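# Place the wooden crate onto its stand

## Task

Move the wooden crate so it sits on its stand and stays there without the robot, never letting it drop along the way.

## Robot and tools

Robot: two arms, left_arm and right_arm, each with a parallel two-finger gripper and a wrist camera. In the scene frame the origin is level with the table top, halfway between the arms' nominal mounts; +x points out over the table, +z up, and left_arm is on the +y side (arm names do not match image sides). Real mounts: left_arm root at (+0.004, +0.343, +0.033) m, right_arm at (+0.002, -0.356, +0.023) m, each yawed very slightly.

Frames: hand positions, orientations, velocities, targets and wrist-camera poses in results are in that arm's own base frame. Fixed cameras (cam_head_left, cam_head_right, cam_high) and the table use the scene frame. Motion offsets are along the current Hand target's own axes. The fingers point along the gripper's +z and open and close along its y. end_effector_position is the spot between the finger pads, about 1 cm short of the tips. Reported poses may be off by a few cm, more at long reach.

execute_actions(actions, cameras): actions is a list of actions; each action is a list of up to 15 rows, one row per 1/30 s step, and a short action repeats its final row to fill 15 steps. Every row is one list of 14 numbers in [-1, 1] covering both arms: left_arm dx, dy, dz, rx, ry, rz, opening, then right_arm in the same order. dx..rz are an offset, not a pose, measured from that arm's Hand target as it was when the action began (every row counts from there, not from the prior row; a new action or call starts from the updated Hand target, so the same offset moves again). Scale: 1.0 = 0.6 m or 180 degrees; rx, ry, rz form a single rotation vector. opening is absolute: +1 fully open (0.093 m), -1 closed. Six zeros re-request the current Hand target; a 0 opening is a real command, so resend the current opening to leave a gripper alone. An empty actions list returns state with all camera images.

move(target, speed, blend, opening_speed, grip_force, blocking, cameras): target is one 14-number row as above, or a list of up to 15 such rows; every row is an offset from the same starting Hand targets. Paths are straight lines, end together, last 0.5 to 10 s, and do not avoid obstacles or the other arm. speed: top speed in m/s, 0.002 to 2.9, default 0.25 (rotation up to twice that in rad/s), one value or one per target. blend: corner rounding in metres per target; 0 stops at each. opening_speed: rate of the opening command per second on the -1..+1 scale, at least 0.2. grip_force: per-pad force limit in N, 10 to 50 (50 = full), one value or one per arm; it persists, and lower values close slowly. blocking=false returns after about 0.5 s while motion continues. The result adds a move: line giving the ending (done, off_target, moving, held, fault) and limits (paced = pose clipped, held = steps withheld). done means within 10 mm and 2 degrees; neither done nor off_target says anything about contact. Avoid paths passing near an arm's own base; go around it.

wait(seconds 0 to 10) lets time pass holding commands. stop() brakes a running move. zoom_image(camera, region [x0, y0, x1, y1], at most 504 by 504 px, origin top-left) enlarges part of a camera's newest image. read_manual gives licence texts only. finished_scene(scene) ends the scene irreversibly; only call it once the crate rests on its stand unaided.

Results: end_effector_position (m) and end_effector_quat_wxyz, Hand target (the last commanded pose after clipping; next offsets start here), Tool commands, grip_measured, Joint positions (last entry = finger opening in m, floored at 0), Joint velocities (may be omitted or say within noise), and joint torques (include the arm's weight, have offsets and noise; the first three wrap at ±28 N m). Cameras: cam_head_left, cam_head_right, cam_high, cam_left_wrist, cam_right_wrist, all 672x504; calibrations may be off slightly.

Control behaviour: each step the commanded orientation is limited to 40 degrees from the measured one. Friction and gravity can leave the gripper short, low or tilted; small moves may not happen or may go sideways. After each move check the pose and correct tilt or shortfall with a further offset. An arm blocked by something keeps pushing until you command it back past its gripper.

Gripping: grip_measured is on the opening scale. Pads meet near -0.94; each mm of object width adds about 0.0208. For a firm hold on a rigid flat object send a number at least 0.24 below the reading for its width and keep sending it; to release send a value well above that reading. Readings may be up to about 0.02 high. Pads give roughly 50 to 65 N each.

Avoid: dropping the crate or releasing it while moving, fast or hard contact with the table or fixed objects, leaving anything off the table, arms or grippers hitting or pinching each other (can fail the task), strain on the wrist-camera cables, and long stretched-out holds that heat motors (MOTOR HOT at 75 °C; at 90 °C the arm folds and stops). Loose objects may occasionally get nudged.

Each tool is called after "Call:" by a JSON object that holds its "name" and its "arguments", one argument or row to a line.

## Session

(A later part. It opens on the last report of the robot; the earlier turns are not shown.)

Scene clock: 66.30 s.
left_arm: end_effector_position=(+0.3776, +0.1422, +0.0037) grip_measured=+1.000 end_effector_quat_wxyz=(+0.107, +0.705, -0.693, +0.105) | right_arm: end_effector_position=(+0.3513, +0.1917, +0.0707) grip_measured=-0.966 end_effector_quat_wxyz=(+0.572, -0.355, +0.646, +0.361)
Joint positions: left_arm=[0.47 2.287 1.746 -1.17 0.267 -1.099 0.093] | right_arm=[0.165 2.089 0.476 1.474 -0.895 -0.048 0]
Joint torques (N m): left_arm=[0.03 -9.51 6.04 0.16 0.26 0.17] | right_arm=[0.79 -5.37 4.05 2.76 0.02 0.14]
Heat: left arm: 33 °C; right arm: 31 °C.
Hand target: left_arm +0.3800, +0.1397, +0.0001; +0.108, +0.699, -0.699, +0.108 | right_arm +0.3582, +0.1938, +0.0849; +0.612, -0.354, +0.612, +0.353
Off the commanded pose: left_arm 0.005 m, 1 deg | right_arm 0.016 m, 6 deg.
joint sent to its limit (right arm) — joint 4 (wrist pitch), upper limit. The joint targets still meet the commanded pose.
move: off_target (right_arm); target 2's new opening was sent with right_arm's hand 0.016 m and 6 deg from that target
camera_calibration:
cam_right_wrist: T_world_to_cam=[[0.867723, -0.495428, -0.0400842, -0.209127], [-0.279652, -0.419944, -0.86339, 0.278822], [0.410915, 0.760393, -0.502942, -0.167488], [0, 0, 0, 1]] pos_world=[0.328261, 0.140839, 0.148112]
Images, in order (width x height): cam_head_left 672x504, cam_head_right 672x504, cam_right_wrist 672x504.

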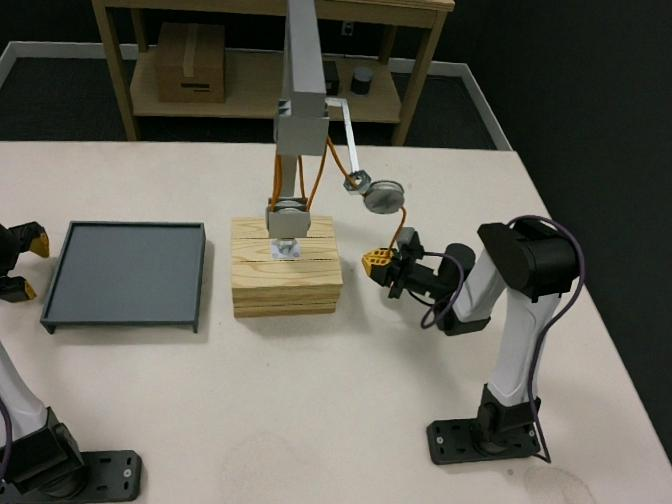

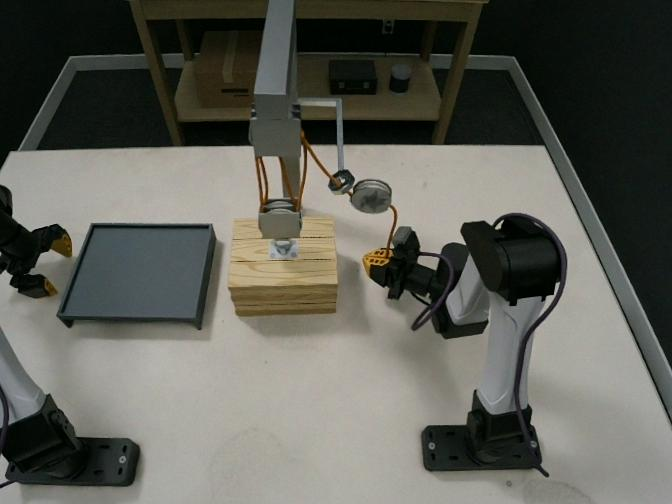

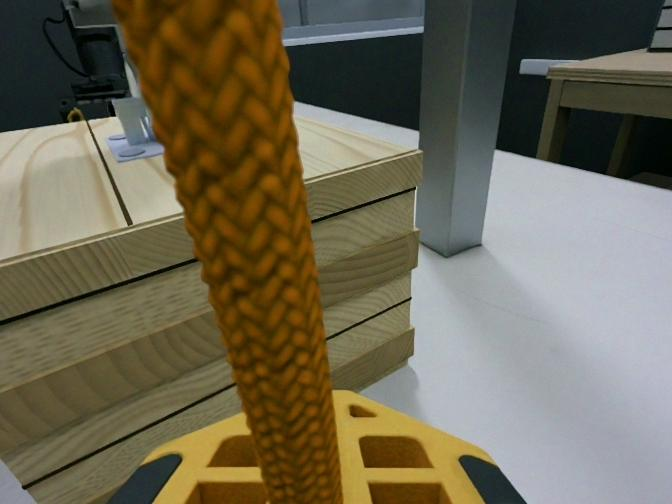

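Call:
{"name": "move", "arguments": {
  "target": [
    [0,0,0,0,0,0,1,-0.0333,-0.1735,-0.427,0.222,0,0,-1],
    [0,0,0,0,0,0,1,-0.0083,-0.588,-0.8615,0.278,0,0,-1]
  ],
  "speed": [0.15, 0.08],
  "blend": 0.03,
  "cameras": ["all"]
}}

Call:
{"name": "zoom_image", "arguments": {
  "camera": "cam_head_left",
  "region": [160, 160, 400, 360]
}}

Call:
{"name": "zoom_image", "arguments": {
  "camera": "cam_head_right",
  "region": [160, 160, 400, 360]
}}

Scene clock: 78.57 s.
left_arm: end_effector_position=(+0.3776, +0.1422, +0.0037) grip_measured=+1.000 end_effector_quat_wxyz=(+0.107, +0.705, -0.693, +0.105) | right_arm: end_effector_position=(+0.4057, -0.4229, +0.0936) grip_measured=-0.971 end_effector_quat_wxyz=(+0.705, -0.067, +0.704, +0.062)
Joint positions: left_arm=[0.47 2.287 1.746 -1.17 0.267 -1.099 0.093] | right_arm=[-1.084 2.584 1.658 0.928 -1.267 -0.005 0]
Joint torques (N m): left_arm=[-0.12 -9.46 5.79 0.19 0.27 0.16] | right_arm=[-0.27 -10.48 8.14 1.48 -0.01 0.08]
Heat: left arm: 34 °C; right arm: 32 °C.
Hand target: left_arm +0.3800, +0.1397, +0.0001; +0.108, +0.699, -0.699, +0.108 | right_arm +0.4051, -0.4303, +0.0900; +0.704, -0.061, +0.704, +0.061
Off the commanded pose: left_arm 0.005 m, 1 deg | right_arm 0.008 m, 1 deg.
move: done
camera_calibration:
cam_left_wrist: T_world_to_cam=[[0.99991, 0.0127505, -0.00424494, -0.380185], [0.0123638, -0.749066, 0.66238, 0.139298], [0.00526591, -0.662372, -0.749156, 0.176218], [0, 0, 0, 1]] pos_world=[0.3775, 0.225913, 0.0381332]
cam_right_wrist: T_world_to_cam=[[0.172876, -0.984586, 0.0265489, -0.491194], [-0.414911, -0.0972446, -0.90465, 0.251091], [0.893288, 0.145377, -0.425327, -0.174051], [0, 0, 0, 1]] pos_world=[0.344574, -0.433902, 0.166162]

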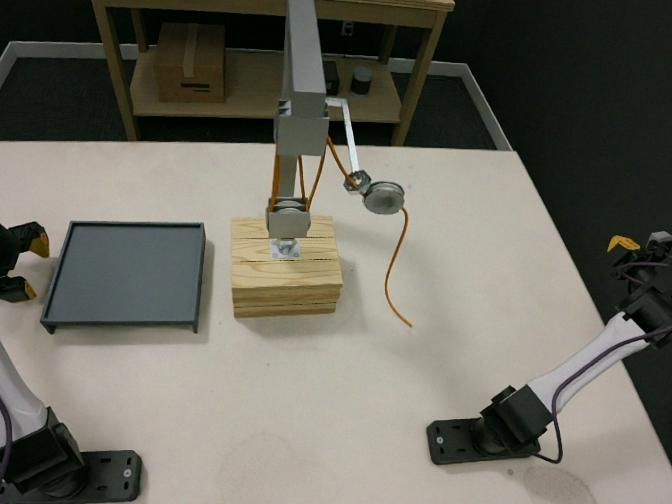

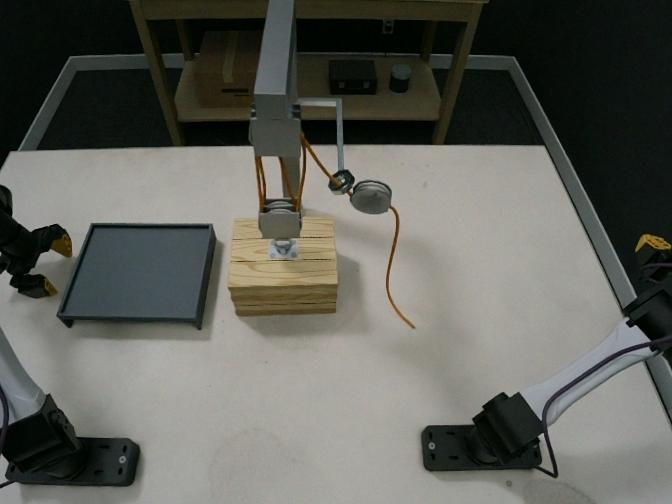

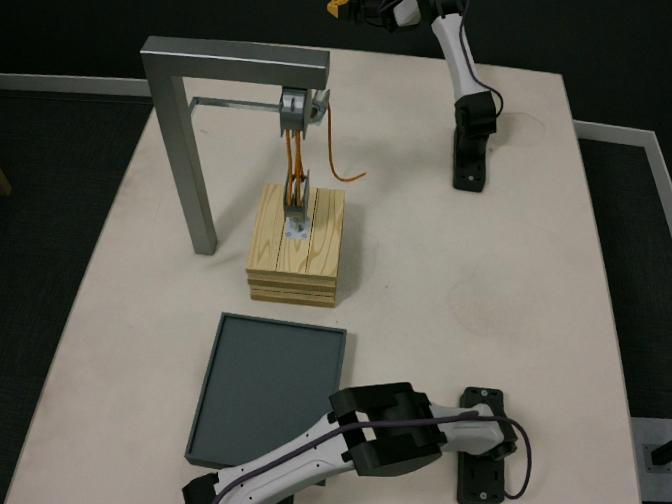

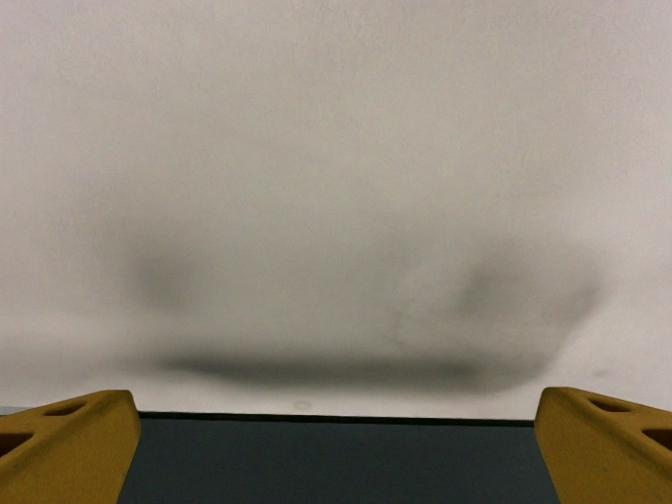

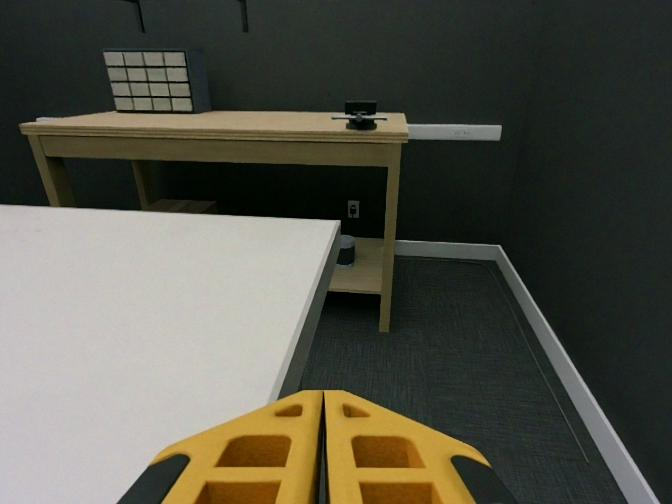

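Scaled by 2.100 from the camera's 672x504 image, which has a finer 960x720 frame.

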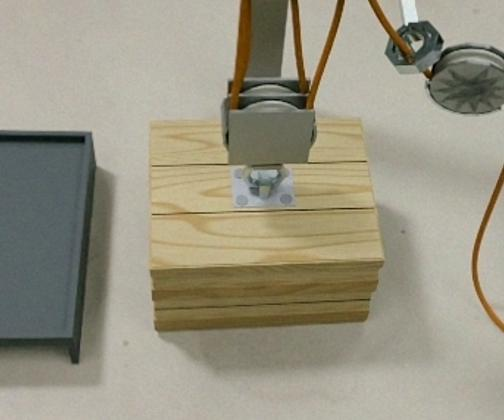

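Scaled by 2.100 from the camera's 672x504 image, which has a finer 960x720 frame.

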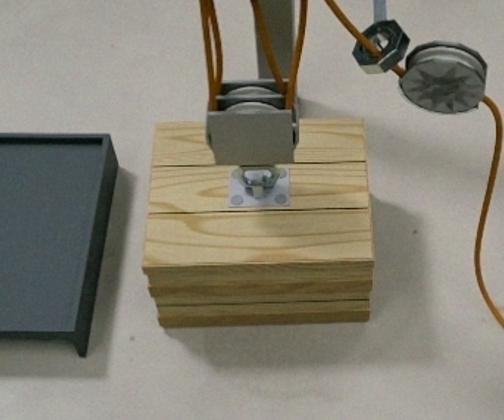

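Call:
{"name": "move", "arguments": {
  "target": [0,0,0,0,0,0,1,0,0.886,-0.033,-0.278,0,0,1],
  "speed": 0.3,
  "cameras": ["cam_head_left","cam_head_right","cam_right_wrist"]
}}

Scene clock: 91.33 s.
left_arm: end_effector_position=(+0.3776, +0.1422, +0.0037) grip_measured=+1.000 end_effector_quat_wxyz=(+0.107, +0.705, -0.693, +0.105) | right_arm: end_effector_position=(+0.2922, +0.0889, +0.0786) grip_measured=+1.000 end_effector_quat_wxyz=(+0.577, -0.344, +0.640, +0.372)
Joint positions: left_arm=[0.47 2.287 1.746 -1.17 0.267 -1.099 0.093] | right_arm=[-0.269 1.969 0.255 1.474 -1.329 -0.154 0.093]
Joint torques (N m): left_arm=[-0.18 -9.58 6 0.21 0.25 0.15] | right_arm=[0.83 -5.71 1.24 2.47 -0.11 0.15]
Heat: left arm: 35 °C; right arm: 37 °C.
Hand target: left_arm +0.3800, +0.1397, +0.0001; +0.108, +0.699, -0.699, +0.108 | right_arm +0.2938, +0.0899, +0.0898; +0.612, -0.354, +0.612, +0.353
Off the commanded pose: left_arm 0.005 m, 1 deg | right_arm 0.011 m, 6 deg.
joint sent to its limit (right arm) — joint 4 (wrist pitch), upper limit. The joint targets still meet the commanded pose.
move: off_target (right_arm)
camera_calibration:
cam_right_wrist: T_world_to_cam=[[0.867606, -0.493827, -0.0582645, -0.207211], [-0.280764, -0.389795, -0.877059, 0.224764], [0.410404, 0.7773, -0.476837, -0.0645177], [0, 0, 0, 1]] pos_world=[0.269361, 0.0354354, 0.154294]
Images, in order (width x height): cam_head_left 672x504, cam_head_right 672x504, cam_right_wrist 672x504.

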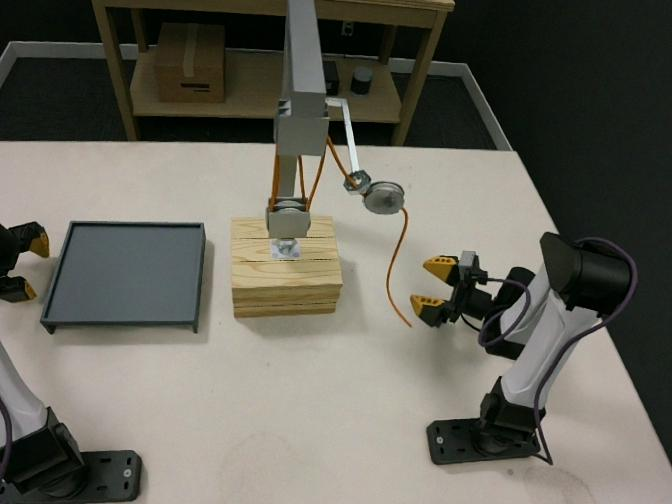

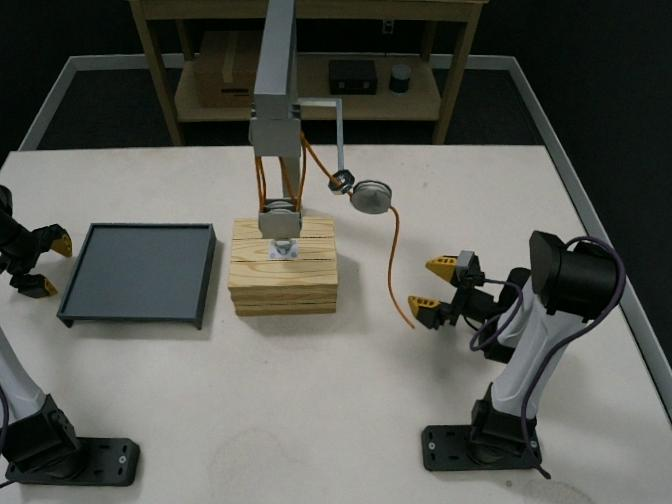

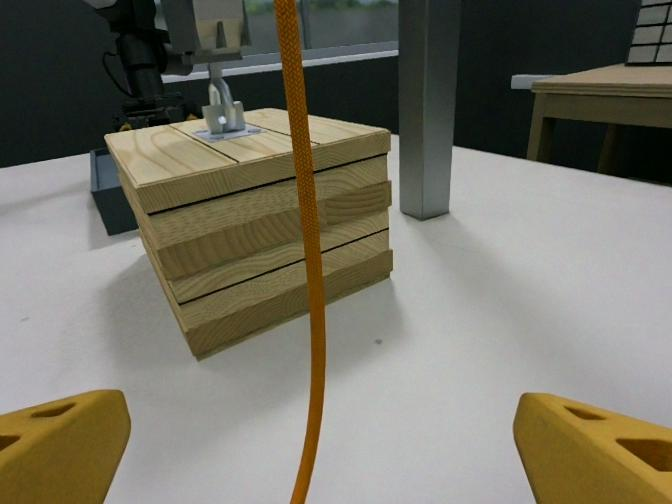

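Call:
{"name": "move", "arguments": {
  "target": [
    [0,0,0,0,0,0,1,-0.02,0.013,0.17,0,0,0,1],
    [0,0,0,0,0,0,1,-0.02,0.013,0.17,0,0,0,-1]
  ],
  "speed": 0.15,
  "opening_speed": 2,
  "cameras": ["cam_head_right","cam_right_wrist"]
}}

Call:
{"name": "zoom_image", "arguments": {
  "camera": "cam_head_right",
  "region": [320, 150, 480, 320]
}}

Scene clock: 97.53 s.
left_arm: end_effector_position=(+0.3776, +0.1422, +0.0037) grip_measured=+1.000 end_effector_quat_wxyz=(+0.107, +0.705, -0.693, +0.105) | right_arm: end_effector_position=(+0.3313, +0.1800, +0.0872) grip_measured=-0.964 end_effector_quat_wxyz=(+0.576, -0.351, +0.644, +0.362)
Joint positions: left_arm=[0.47 2.287 1.746 -1.17 0.267 -1.099 0.093] | right_arm=[0.133 1.98 0.381 1.474 -0.923 -0.037 0]
Joint torques (N m): left_arm=[-0.12 -9.52 5.93 0.17 0.28 0.12] | right_arm=[0.87 -4.72 4.07 2.73 0.03 0.14]
Heat: left arm: 36 °C; right arm: 36 °C.
Hand target: left_arm +0.3800, +0.1397, +0.0001; +0.108, +0.699, -0.699, +0.108 | right_arm +0.3380, +0.1821, +0.1018; +0.612, -0.354, +0.612, +0.353
Off the commanded pose: left_arm 0.005 m, 1 deg | right_arm 0.016 m, 6 deg.
joint sent to its limit (right arm) — joint 4 (wrist pitch), upper limit. The joint targets still meet the commanded pose.
move: off_target (right_arm); target 2's new opening was sent with right_arm's hand 0.016 m and 6 deg from that target
camera_calibration:
cam_right_wrist: T_world_to_cam=[[0.865646, -0.49889, -0.0420344, -0.195519], [-0.278037, -0.409212, -0.869046, 0.280768], [0.416357, 0.763973, -0.492943, -0.145414], [0, 0, 0, 1]] pos_world=[0.307858, 0.128443, 0.164101]
Images, in order (width x height): cam_head_right 672x504, cam_right_wrist 672x504.

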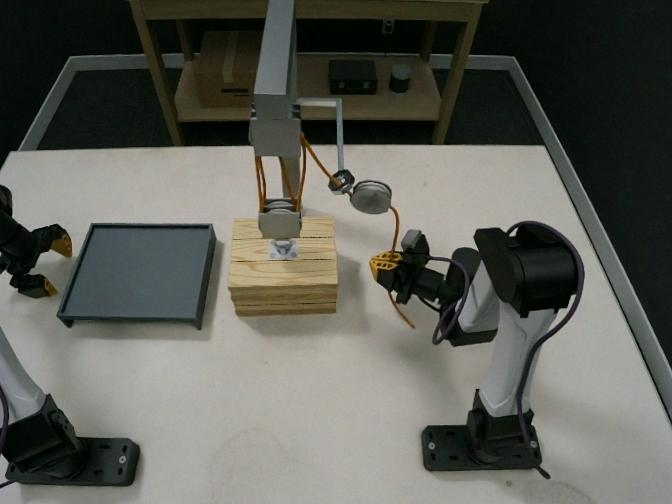

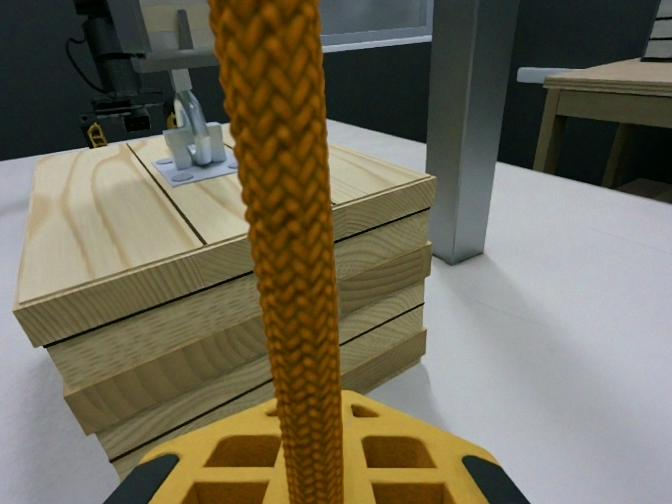

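Scaled by 2.965 from the camera's 672x504 image, which has a finer 960x720 frame.

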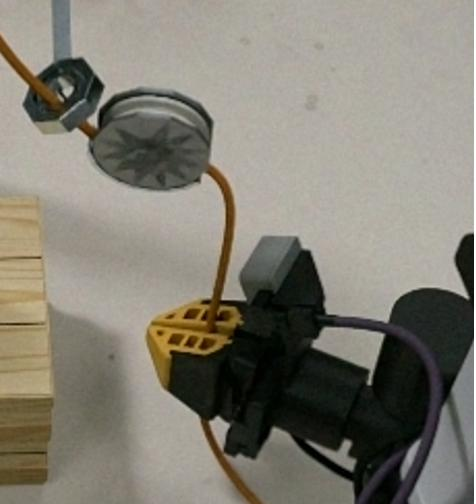

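Call:
{"name": "move", "arguments": {
  "target": [0,0,0,0,0,0,1,-0.0083,-0.1483,-0.357,0.222,-0.039,0.111,-1],
  "speed": 0.15,
  "cameras": ["cam_head_left","cam_head_right","cam_right_wrist"]
}}

Scene clock: 103.40 s.
left_arm: end_effector_position=(+0.3776, +0.1422, +0.0037) grip_measured=+1.000 end_effector_quat_wxyz=(+0.107, +0.705, -0.693, +0.105) | right_arm: end_effector_position=(+0.2771, +0.0259, +0.1234) grip_measured=-0.964 end_effector_quat_wxyz=(+0.605, -0.167, +0.695, +0.350)
Joint positions: left_arm=[0.47 2.287 1.746 -1.17 0.267 -1.099 0.093] | right_arm=[-0.527 1.65 0.098 1.475 -1.286 0.215 0]
Joint torques (N m): left_arm=[0.02 -9.55 5.91 0.2 0.27 0.14] | right_arm=[-10.7 -0.03 0.57 2.07 2.61 0.54]
Heat: left arm: 36 °C; right arm: 35 °C.
Hand target: left_arm +0.3800, +0.1397, +0.0001; +0.108, +0.699, -0.699, +0.108 | right_arm +0.3080, -0.0479, +0.1068; +0.662, +0.007, +0.709, +0.243
Off the commanded pose: left_arm 0.005 m, 1 deg | right_arm 0.082 m, 24 deg.
move: off_target (right_arm)
camera_calibration:
cam_right_wrist: T_world_to_cam=[[0.653287, -0.708762, -0.266219, -0.131985], [-0.491221, -0.129224, -0.861396, 0.28491], [0.576123, 0.693511, -0.432579, -0.0371244], [0, 0, 0, 1]] pos_world=[0.247566, -0.0309827, 0.194225]
Images, in order (width x height): cam_head_left 672x504, cam_head_right 672x504, cam_right_wrist 672x504.

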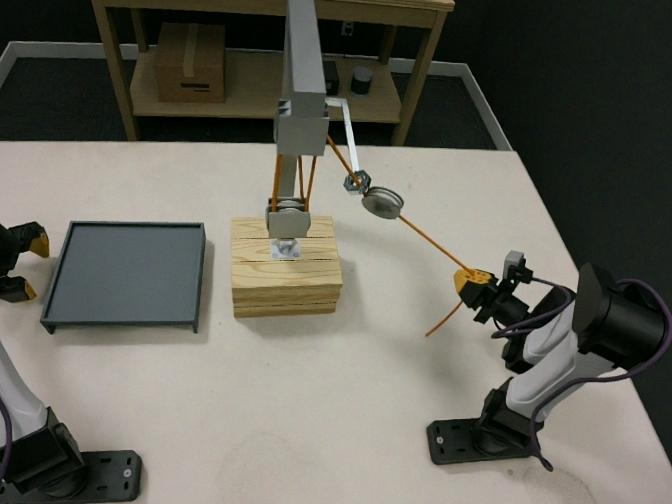

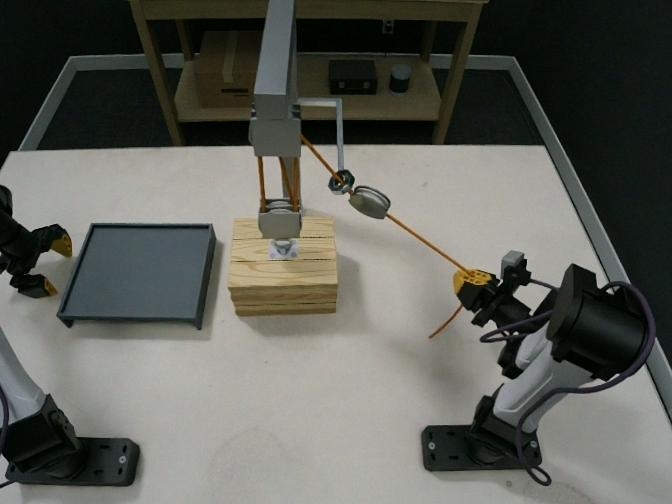

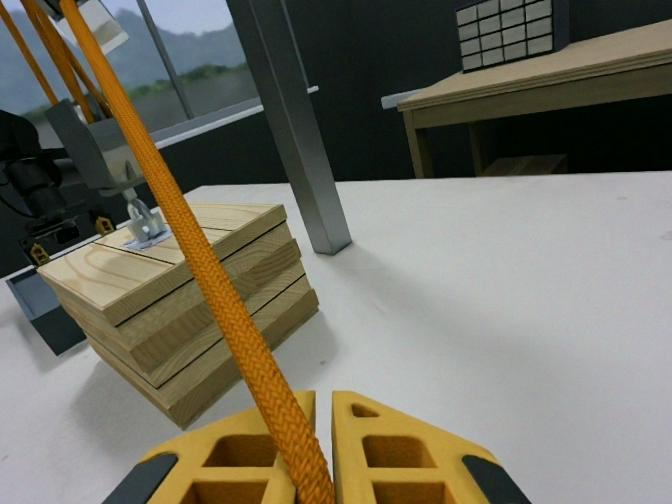

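Call:
{"name": "move", "arguments": {
  "target": [0,0,0,0,0,0,1,-0.1715,-0.581,-0.0523,0,0,0,-1],
  "speed": 0.07,
  "cameras": ["all"]
}}

Call:
{"name": "zoom_image", "arguments": {
  "camera": "cam_head_left",
  "region": [160, 160, 400, 360]
}}

Call:
{"name": "zoom_image", "arguments": {
  "camera": "cam_head_right",
  "region": [160, 160, 400, 360]
}}

Scene clock: 115.90 s.
left_arm: end_effector_position=(+0.3776, +0.1422, +0.0037) grip_measured=+1.000 end_effector_quat_wxyz=(+0.107, +0.705, -0.693, +0.105) | right_arm: end_effector_position=(+0.4212, -0.2944, +0.1046) grip_measured=-0.964 end_effector_quat_wxyz=(+0.658, -0.155, +0.687, +0.267)
Joint positions: left_arm=[0.47 2.287 1.746 -1.17 0.267 -1.099 0.093] | right_arm=[-0.944 2.565 1.51 1.464 -1.55 0.572 0]
Joint torques (N m): left_arm=[-0.06 -9.35 5.93 0.2 0.24 0.18] | right_arm=[-13.22 -5.5 9.77 0.01 1.34 0.77]
Heat: left arm: 37 °C; right arm: 33 °C.
Hand target: left_arm +0.3800, +0.1397, +0.0001; +0.108, +0.699, -0.699, +0.108 | right_arm +0.4000, -0.4000, +0.0799; +0.662, +0.007, +0.709, +0.243
Off the commanded pose: left_arm 0.005 m, 1 deg | right_arm 0.110 m, 19 deg.
move: off_target (right_arm)
camera_calibration:
cam_left_wrist: T_world_to_cam=[[0.99991, 0.0127505, -0.00424494, -0.380185], [0.0123638, -0.749066, 0.66238, 0.139298], [0.00526591, -0.662372, -0.749156, 0.176218], [0, 0, 0, 1]] pos_world=[0.3775, 0.225913, 0.0381332]
cam_right_wrist: T_world_to_cam=[[0.558635, -0.81697, -0.143132, -0.462957], [-0.419853, -0.129714, -0.898275, 0.271722], [0.715297, 0.561902, -0.415471, -0.00535685], [0, 0, 0, 1]] pos_world=[0.376539, -0.339966, 0.175591]

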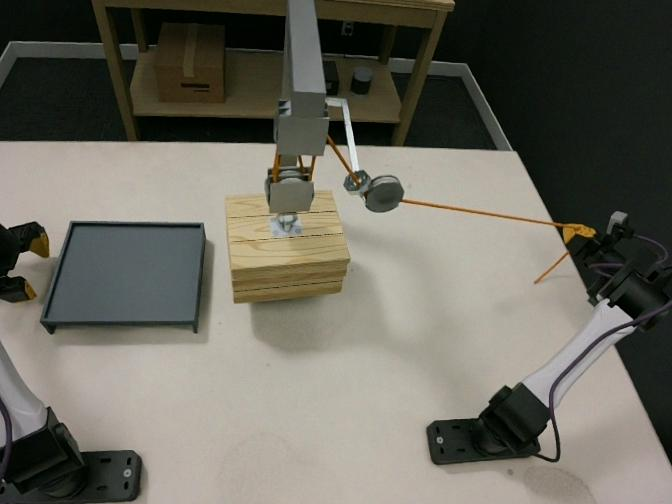

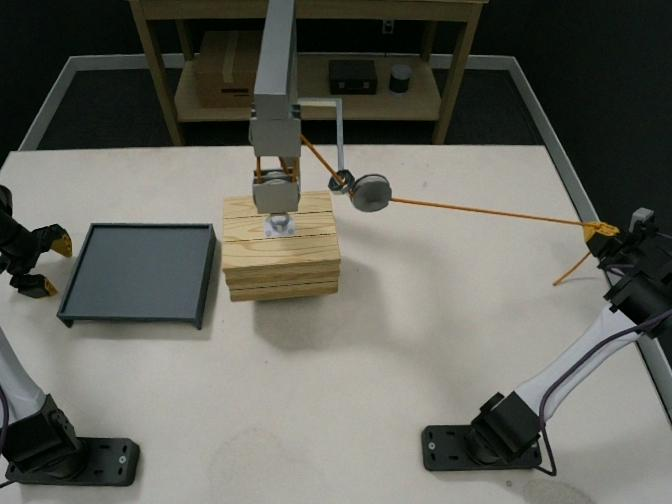

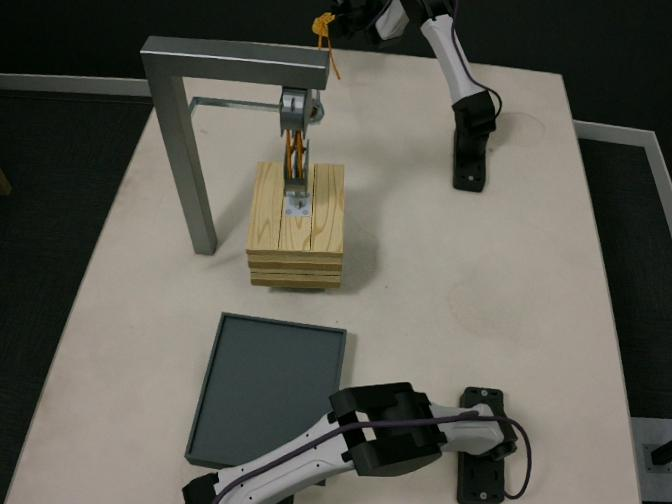

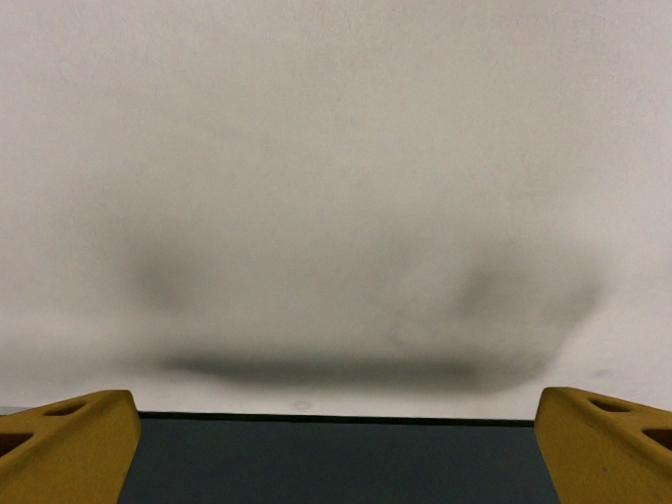

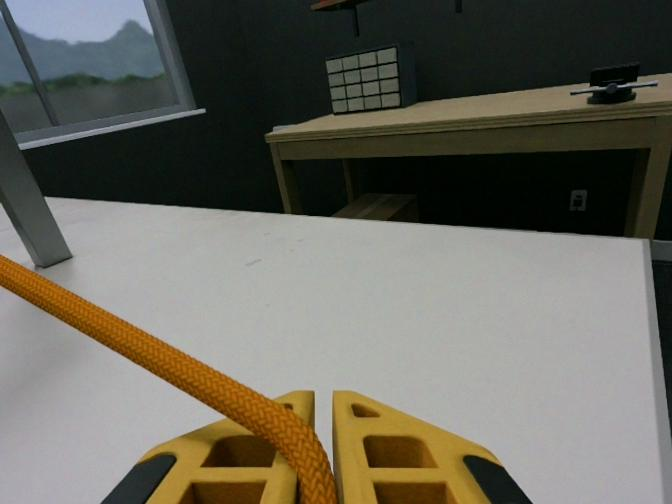

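Scaled by 2.100 from the camera's 672x504 image, which has a finer 960x720 frame.

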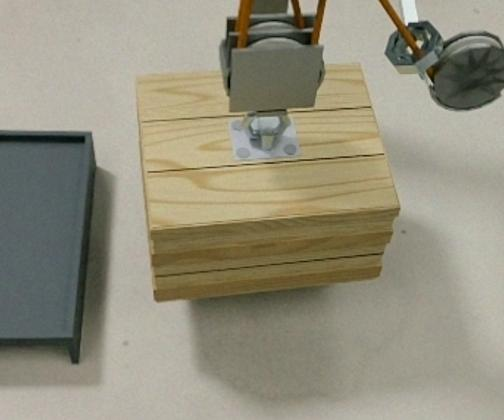

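Scaled by 2.100 from the camera's 672x504 image, which has a finer 960x720 frame.

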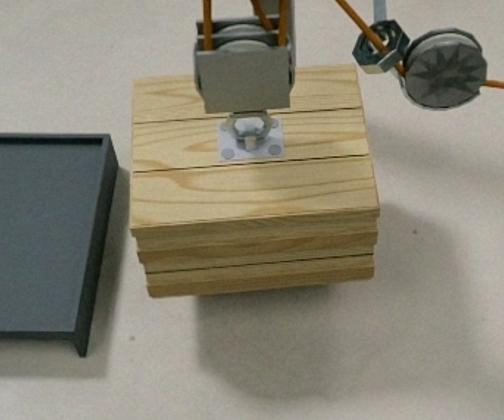

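Call:
{"name": "move", "arguments": {
  "target": [0.555,0.0325,0.168,0.0075,0,-0.0239,1,0,0,0,0,0,0,-1],
  "speed": 0.11,
  "cameras": ["cam_head_left","cam_head_right","cam_high"]
}}

Call:
{"name": "zoom_image", "arguments": {
  "camera": "cam_high",
  "region": [200, 120, 400, 350]
}}

Call:
{"name": "zoom_image", "arguments": {
  "camera": "cam_head_left",
  "region": [160, 160, 400, 360]
}}

Call:
{"name": "zoom_image", "arguments": {
  "camera": "cam_head_right",
  "region": [160, 160, 400, 360]
}}

Scene clock: 128.07 s.
left_arm: end_effector_position=(+0.3488, -0.1920, -0.0031) grip_measured=+1.000 end_effector_quat_wxyz=(+0.096, +0.728, -0.673, +0.085) | right_arm: end_effector_position=(+0.4238, -0.2993, +0.0987) grip_measured=-0.964 end_effector_quat_wxyz=(+0.653, -0.141, +0.690, +0.279)
Joint positions: left_arm=[-0.404 2.072 1.373 -0.775 0.237 -2.065 0.093] | right_arm=[-0.945 2.597 1.547 1.464 -1.55 0.616 0]
Joint torques (N m): left_arm=[-0.66 -7.95 9.39 0.76 0.59 -0.15] | right_arm=[-12.89 -6.72 9.05 0.17 1.32 0.64]
Heat: left arm: 38 °C; right arm: 39 °C.
Hand target: left_arm +0.3608, -0.2081, +0.0043; +0.103, +0.726, -0.671, +0.112 | right_arm +0.4000, -0.3999, +0.0798; +0.662, +0.007, +0.709, +0.243
Off the commanded pose: left_arm 0.021 m, 3 deg | right_arm 0.105 m, 18 deg.
move: off_target (left_arm, right_arm)
Images, in order (width x height): cam_head_left 672x504, cam_head_right 672x504, cam_high 672x504.

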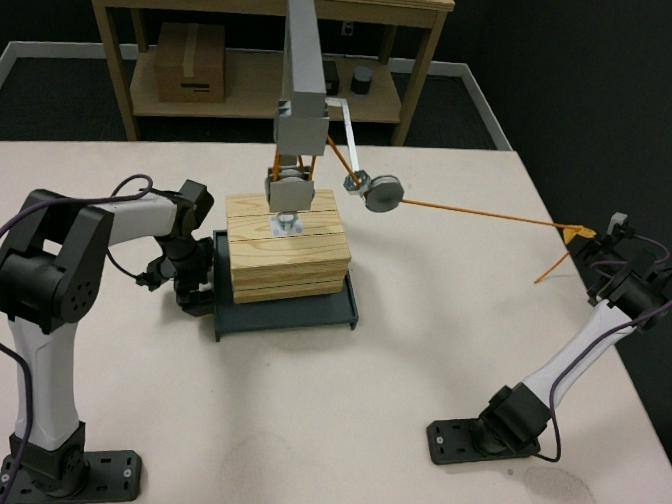

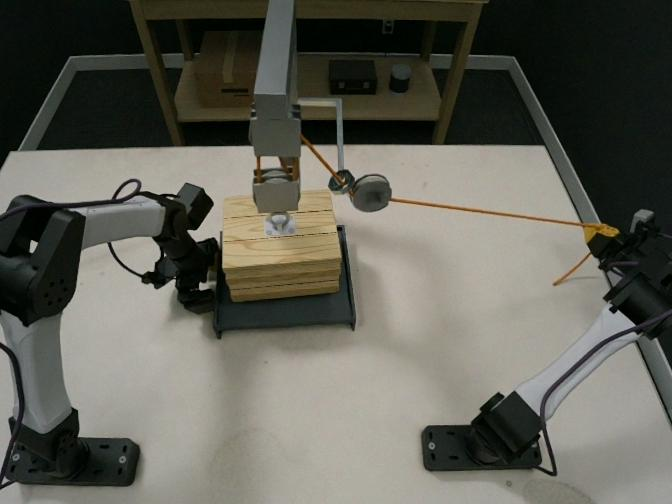

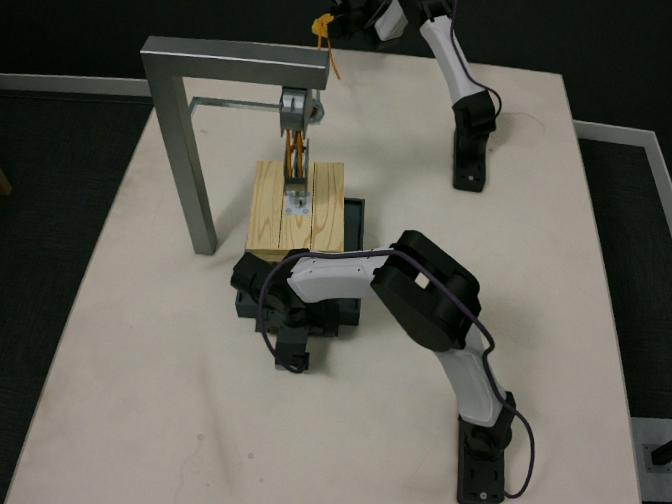

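Scaled by 2.191 from the camera's 672x504 image, which has a finer 960x720 frame.

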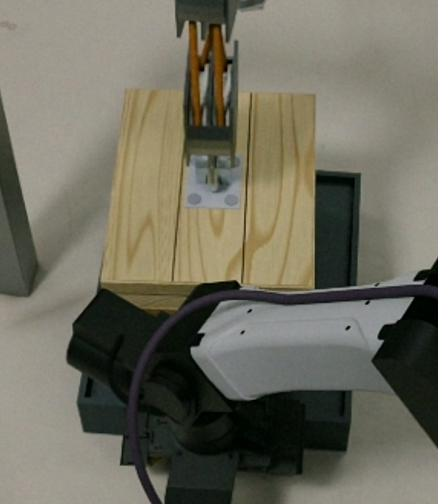

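Scaled by 2.100 from the camera's 672x504 image, which has a finer 960x720 frame.

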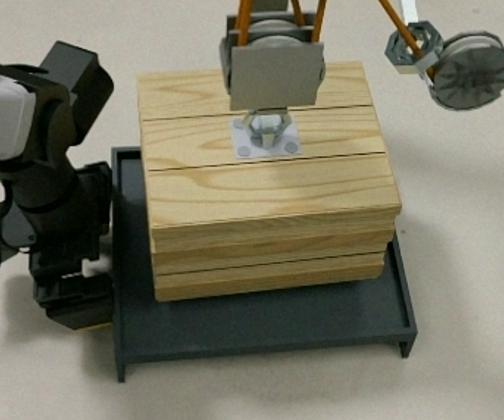

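Scaled by 2.100 from the camera's 672x504 image, which has a finer 960x720 frame.

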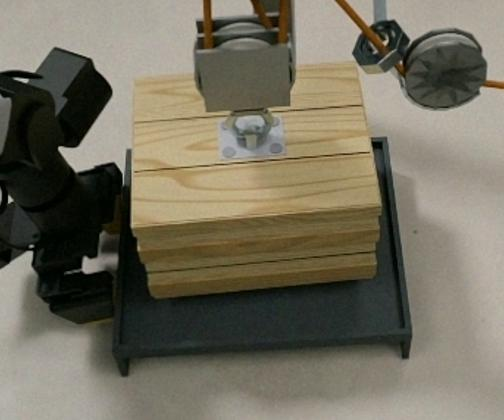

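Call:
{"name": "move", "arguments": {
  "target": [
    [-0.1325,0.0265,-0.0822,0,0,0,1,0,0,0,0,0,0,-1],
    [-0.0715,0.1955,-0.2028,-0.1179,-0.0432,0.7674,1,0,0,0,0,0,0,-1],
    [0.261,0.361,-0.0982,0.151,-0.005,-0.9555,1,0,0,0,0,0,0,-1],
    [0.208,0.361,0.069,0.151,-0.005,-0.9555,1,0,0,0,0,0,0,-1]
  ],
  "speed": 0.4,
  "blend": [0.02,0.02,0.02,0],
  "cameras": ["all"]
}}

Call:
{"name": "zoom_image", "arguments": {
  "camera": "cam_head_left",
  "region": [160, 160, 400, 360]
}}

Scene clock: 157.20 s.
left_arm: end_effector_position=(+0.1514, -0.3526, +0.0014) grip_measured=+1.000 end_effector_quat_wxyz=(-0.010, +0.711, +0.703, +0.005) | right_arm: end_effector_position=(+0.4235, -0.2998, +0.0987) grip_measured=-0.964 end_effector_quat_wxyz=(+0.653, -0.140, +0.690, +0.279)
Joint positions: left_arm=[-1.166 2.112 1.481 -0.962 -0.001 0.417 0.093] | right_arm=[-0.947 2.597 1.547 1.464 -1.55 0.617 0]
Joint torques (N m): left_arm=[0.77 -9.02 6.65 0.45 0.03 0.18] | right_arm=[-12.77 -6.68 9.11 0.17 1.32 0.62]
Heat: left arm: 35 °C; right arm: 46 °C.
Hand target: left_arm +0.1553, -0.3564, +0.0024; -0.001, +0.715, +0.699, +0.004 | right_arm +0.4001, -0.3998, +0.0798; +0.662, +0.007, +0.709, +0.243
Off the commanded pose: left_arm 0.005 m, 1 deg | right_arm 0.105 m, 18 deg.
move: off_target (right_arm)
camera_calibration:
cam_left_wrist: T_world_to_cam=[[-0.99982, 0.0168094, 0.00875165, 0.156585], [0.0189389, 0.902852, 0.429535, 0.354831], [-0.000681245, 0.429623, -0.903008, 0.234063], [0, 0, 0, 1]] pos_world=[0.149997, -0.423551, 0.057578]
cam_right_wrist: T_world_to_cam=[[0.55296, -0.812854, -0.18304, -0.461959], [-0.440707, -0.0988951, -0.892187, 0.284126], [0.707116, 0.574011, -0.412915, 0.000452145], [0, 0, 0, 1]] pos_world=[0.380341, -0.347666, 0.169123]

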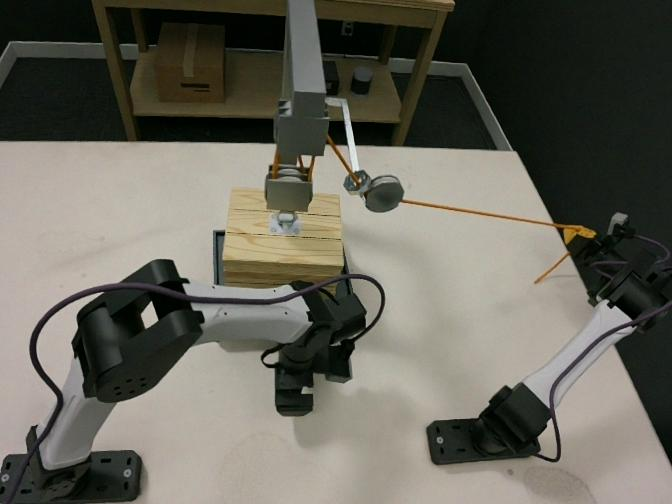

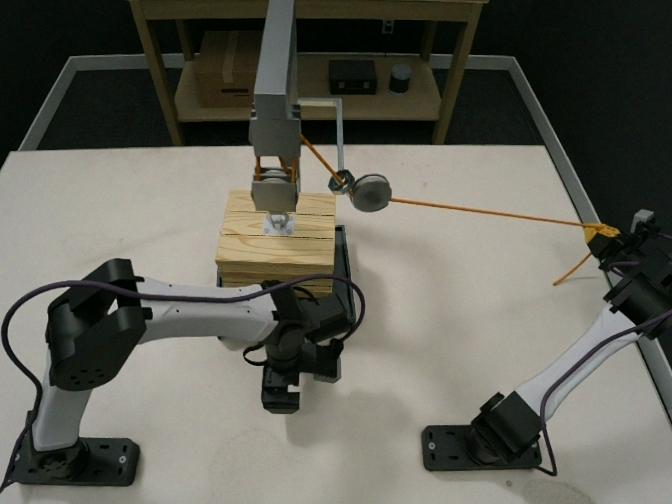

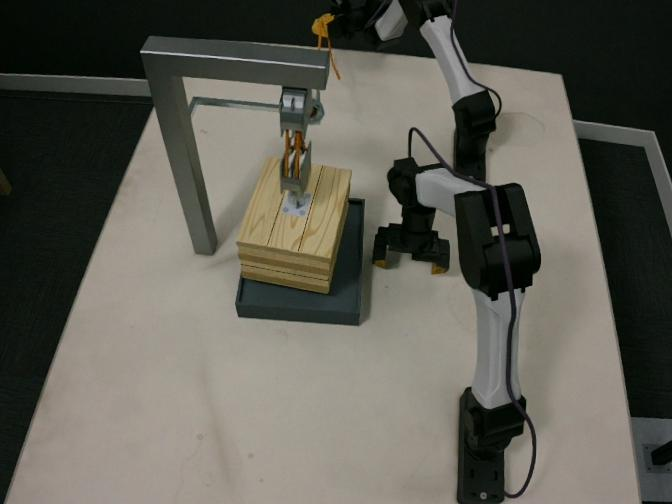

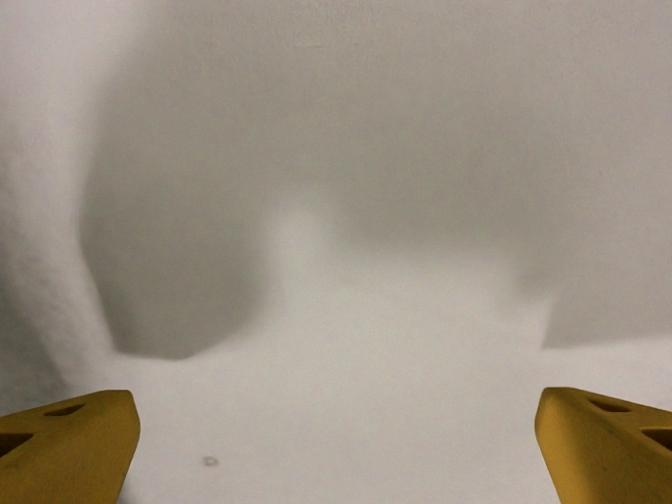

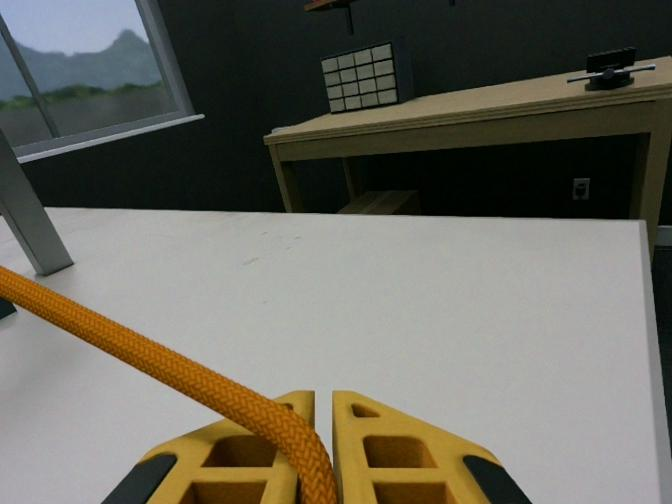

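Scaled by 2.100 from the camera's 672x504 image, which has a finer 960x720 frame.

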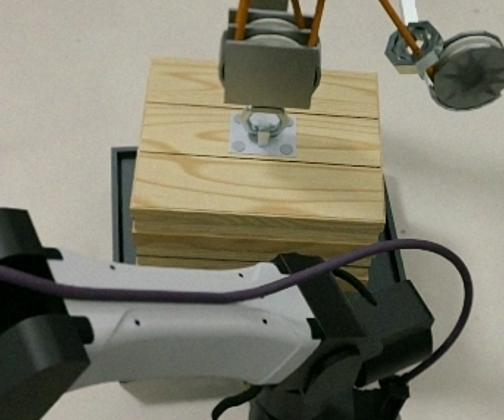

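Call:
{"name": "move", "arguments": {
  "target": [0,0.0667,0,0,0,0,1,0,0,0,0,0,0,-1],
  "speed": 0.08,
  "cameras": ["cam_high","cam_head_left","cam_head_right"]
}}

Call:
{"name": "zoom_image", "arguments": {
  "camera": "cam_high",
  "region": [200, 120, 400, 350]
}}

Scene clock: 161.80 s.
left_arm: end_effector_position=(+0.1729, -0.3509, +0.0057) grip_measured=+1.000 end_effector_quat_wxyz=(-0.025, +0.716, +0.698, -0.005) | right_arm: end_effector_position=(+0.4235, -0.2998, +0.0987) grip_measured=-0.964 end_effector_quat_wxyz=(+0.653, -0.140, +0.690, +0.279)
Joint positions: left_arm=[-1.102 2.153 1.563 -1.027 0.025 0.494 0.093] | right_arm=[-0.947 2.597 1.547 1.464 -1.55 0.617 0]
Joint torques (N m): left_arm=[2.97 -7.58 8.55 0.66 -0.29 0.26] | right_arm=[-12.72 -6.64 9.11 0.18 1.33 0.62]
Heat: left arm: 35 °C; right arm: 46 °C.
Hand target: left_arm +0.1953, -0.3574, +0.0026; -0.001, +0.715, +0.699, +0.005 | right_arm +0.4001, -0.3998, +0.0798; +0.662, +0.007, +0.709, +0.243
Off the commanded pose: left_arm 0.024 m, 3 deg | right_arm 0.104 m, 18 deg.
move: off_target (left_arm, right_arm)
Images, in order (width x height): cam_head_left 672x504, cam_head_right 672x504, cam_high 672x504.

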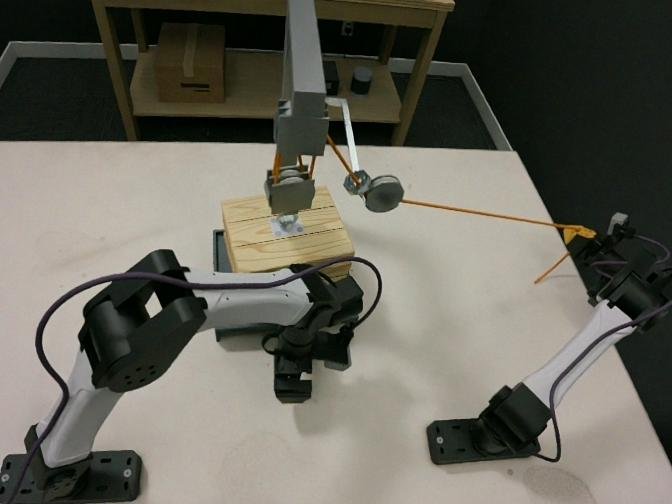

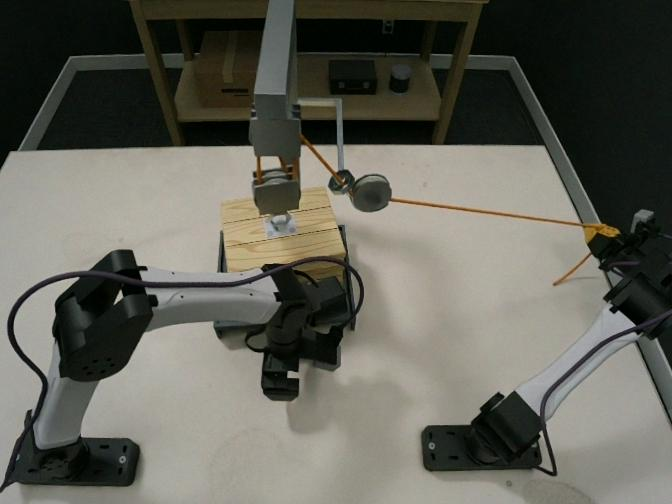

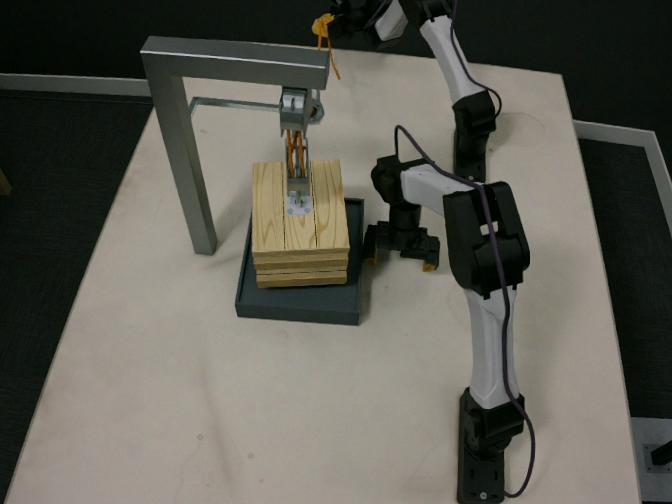

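Scaled by 2.191 from the camera's 672x504 image, which has a finer 960x720 frame.

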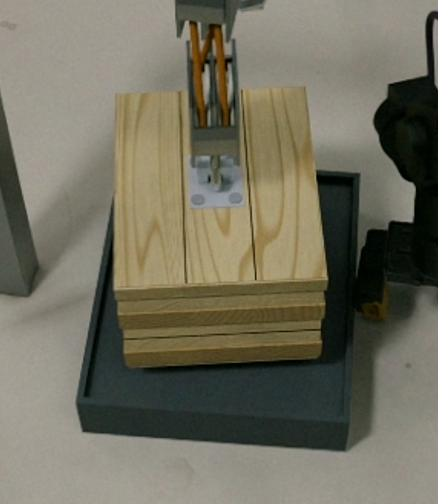

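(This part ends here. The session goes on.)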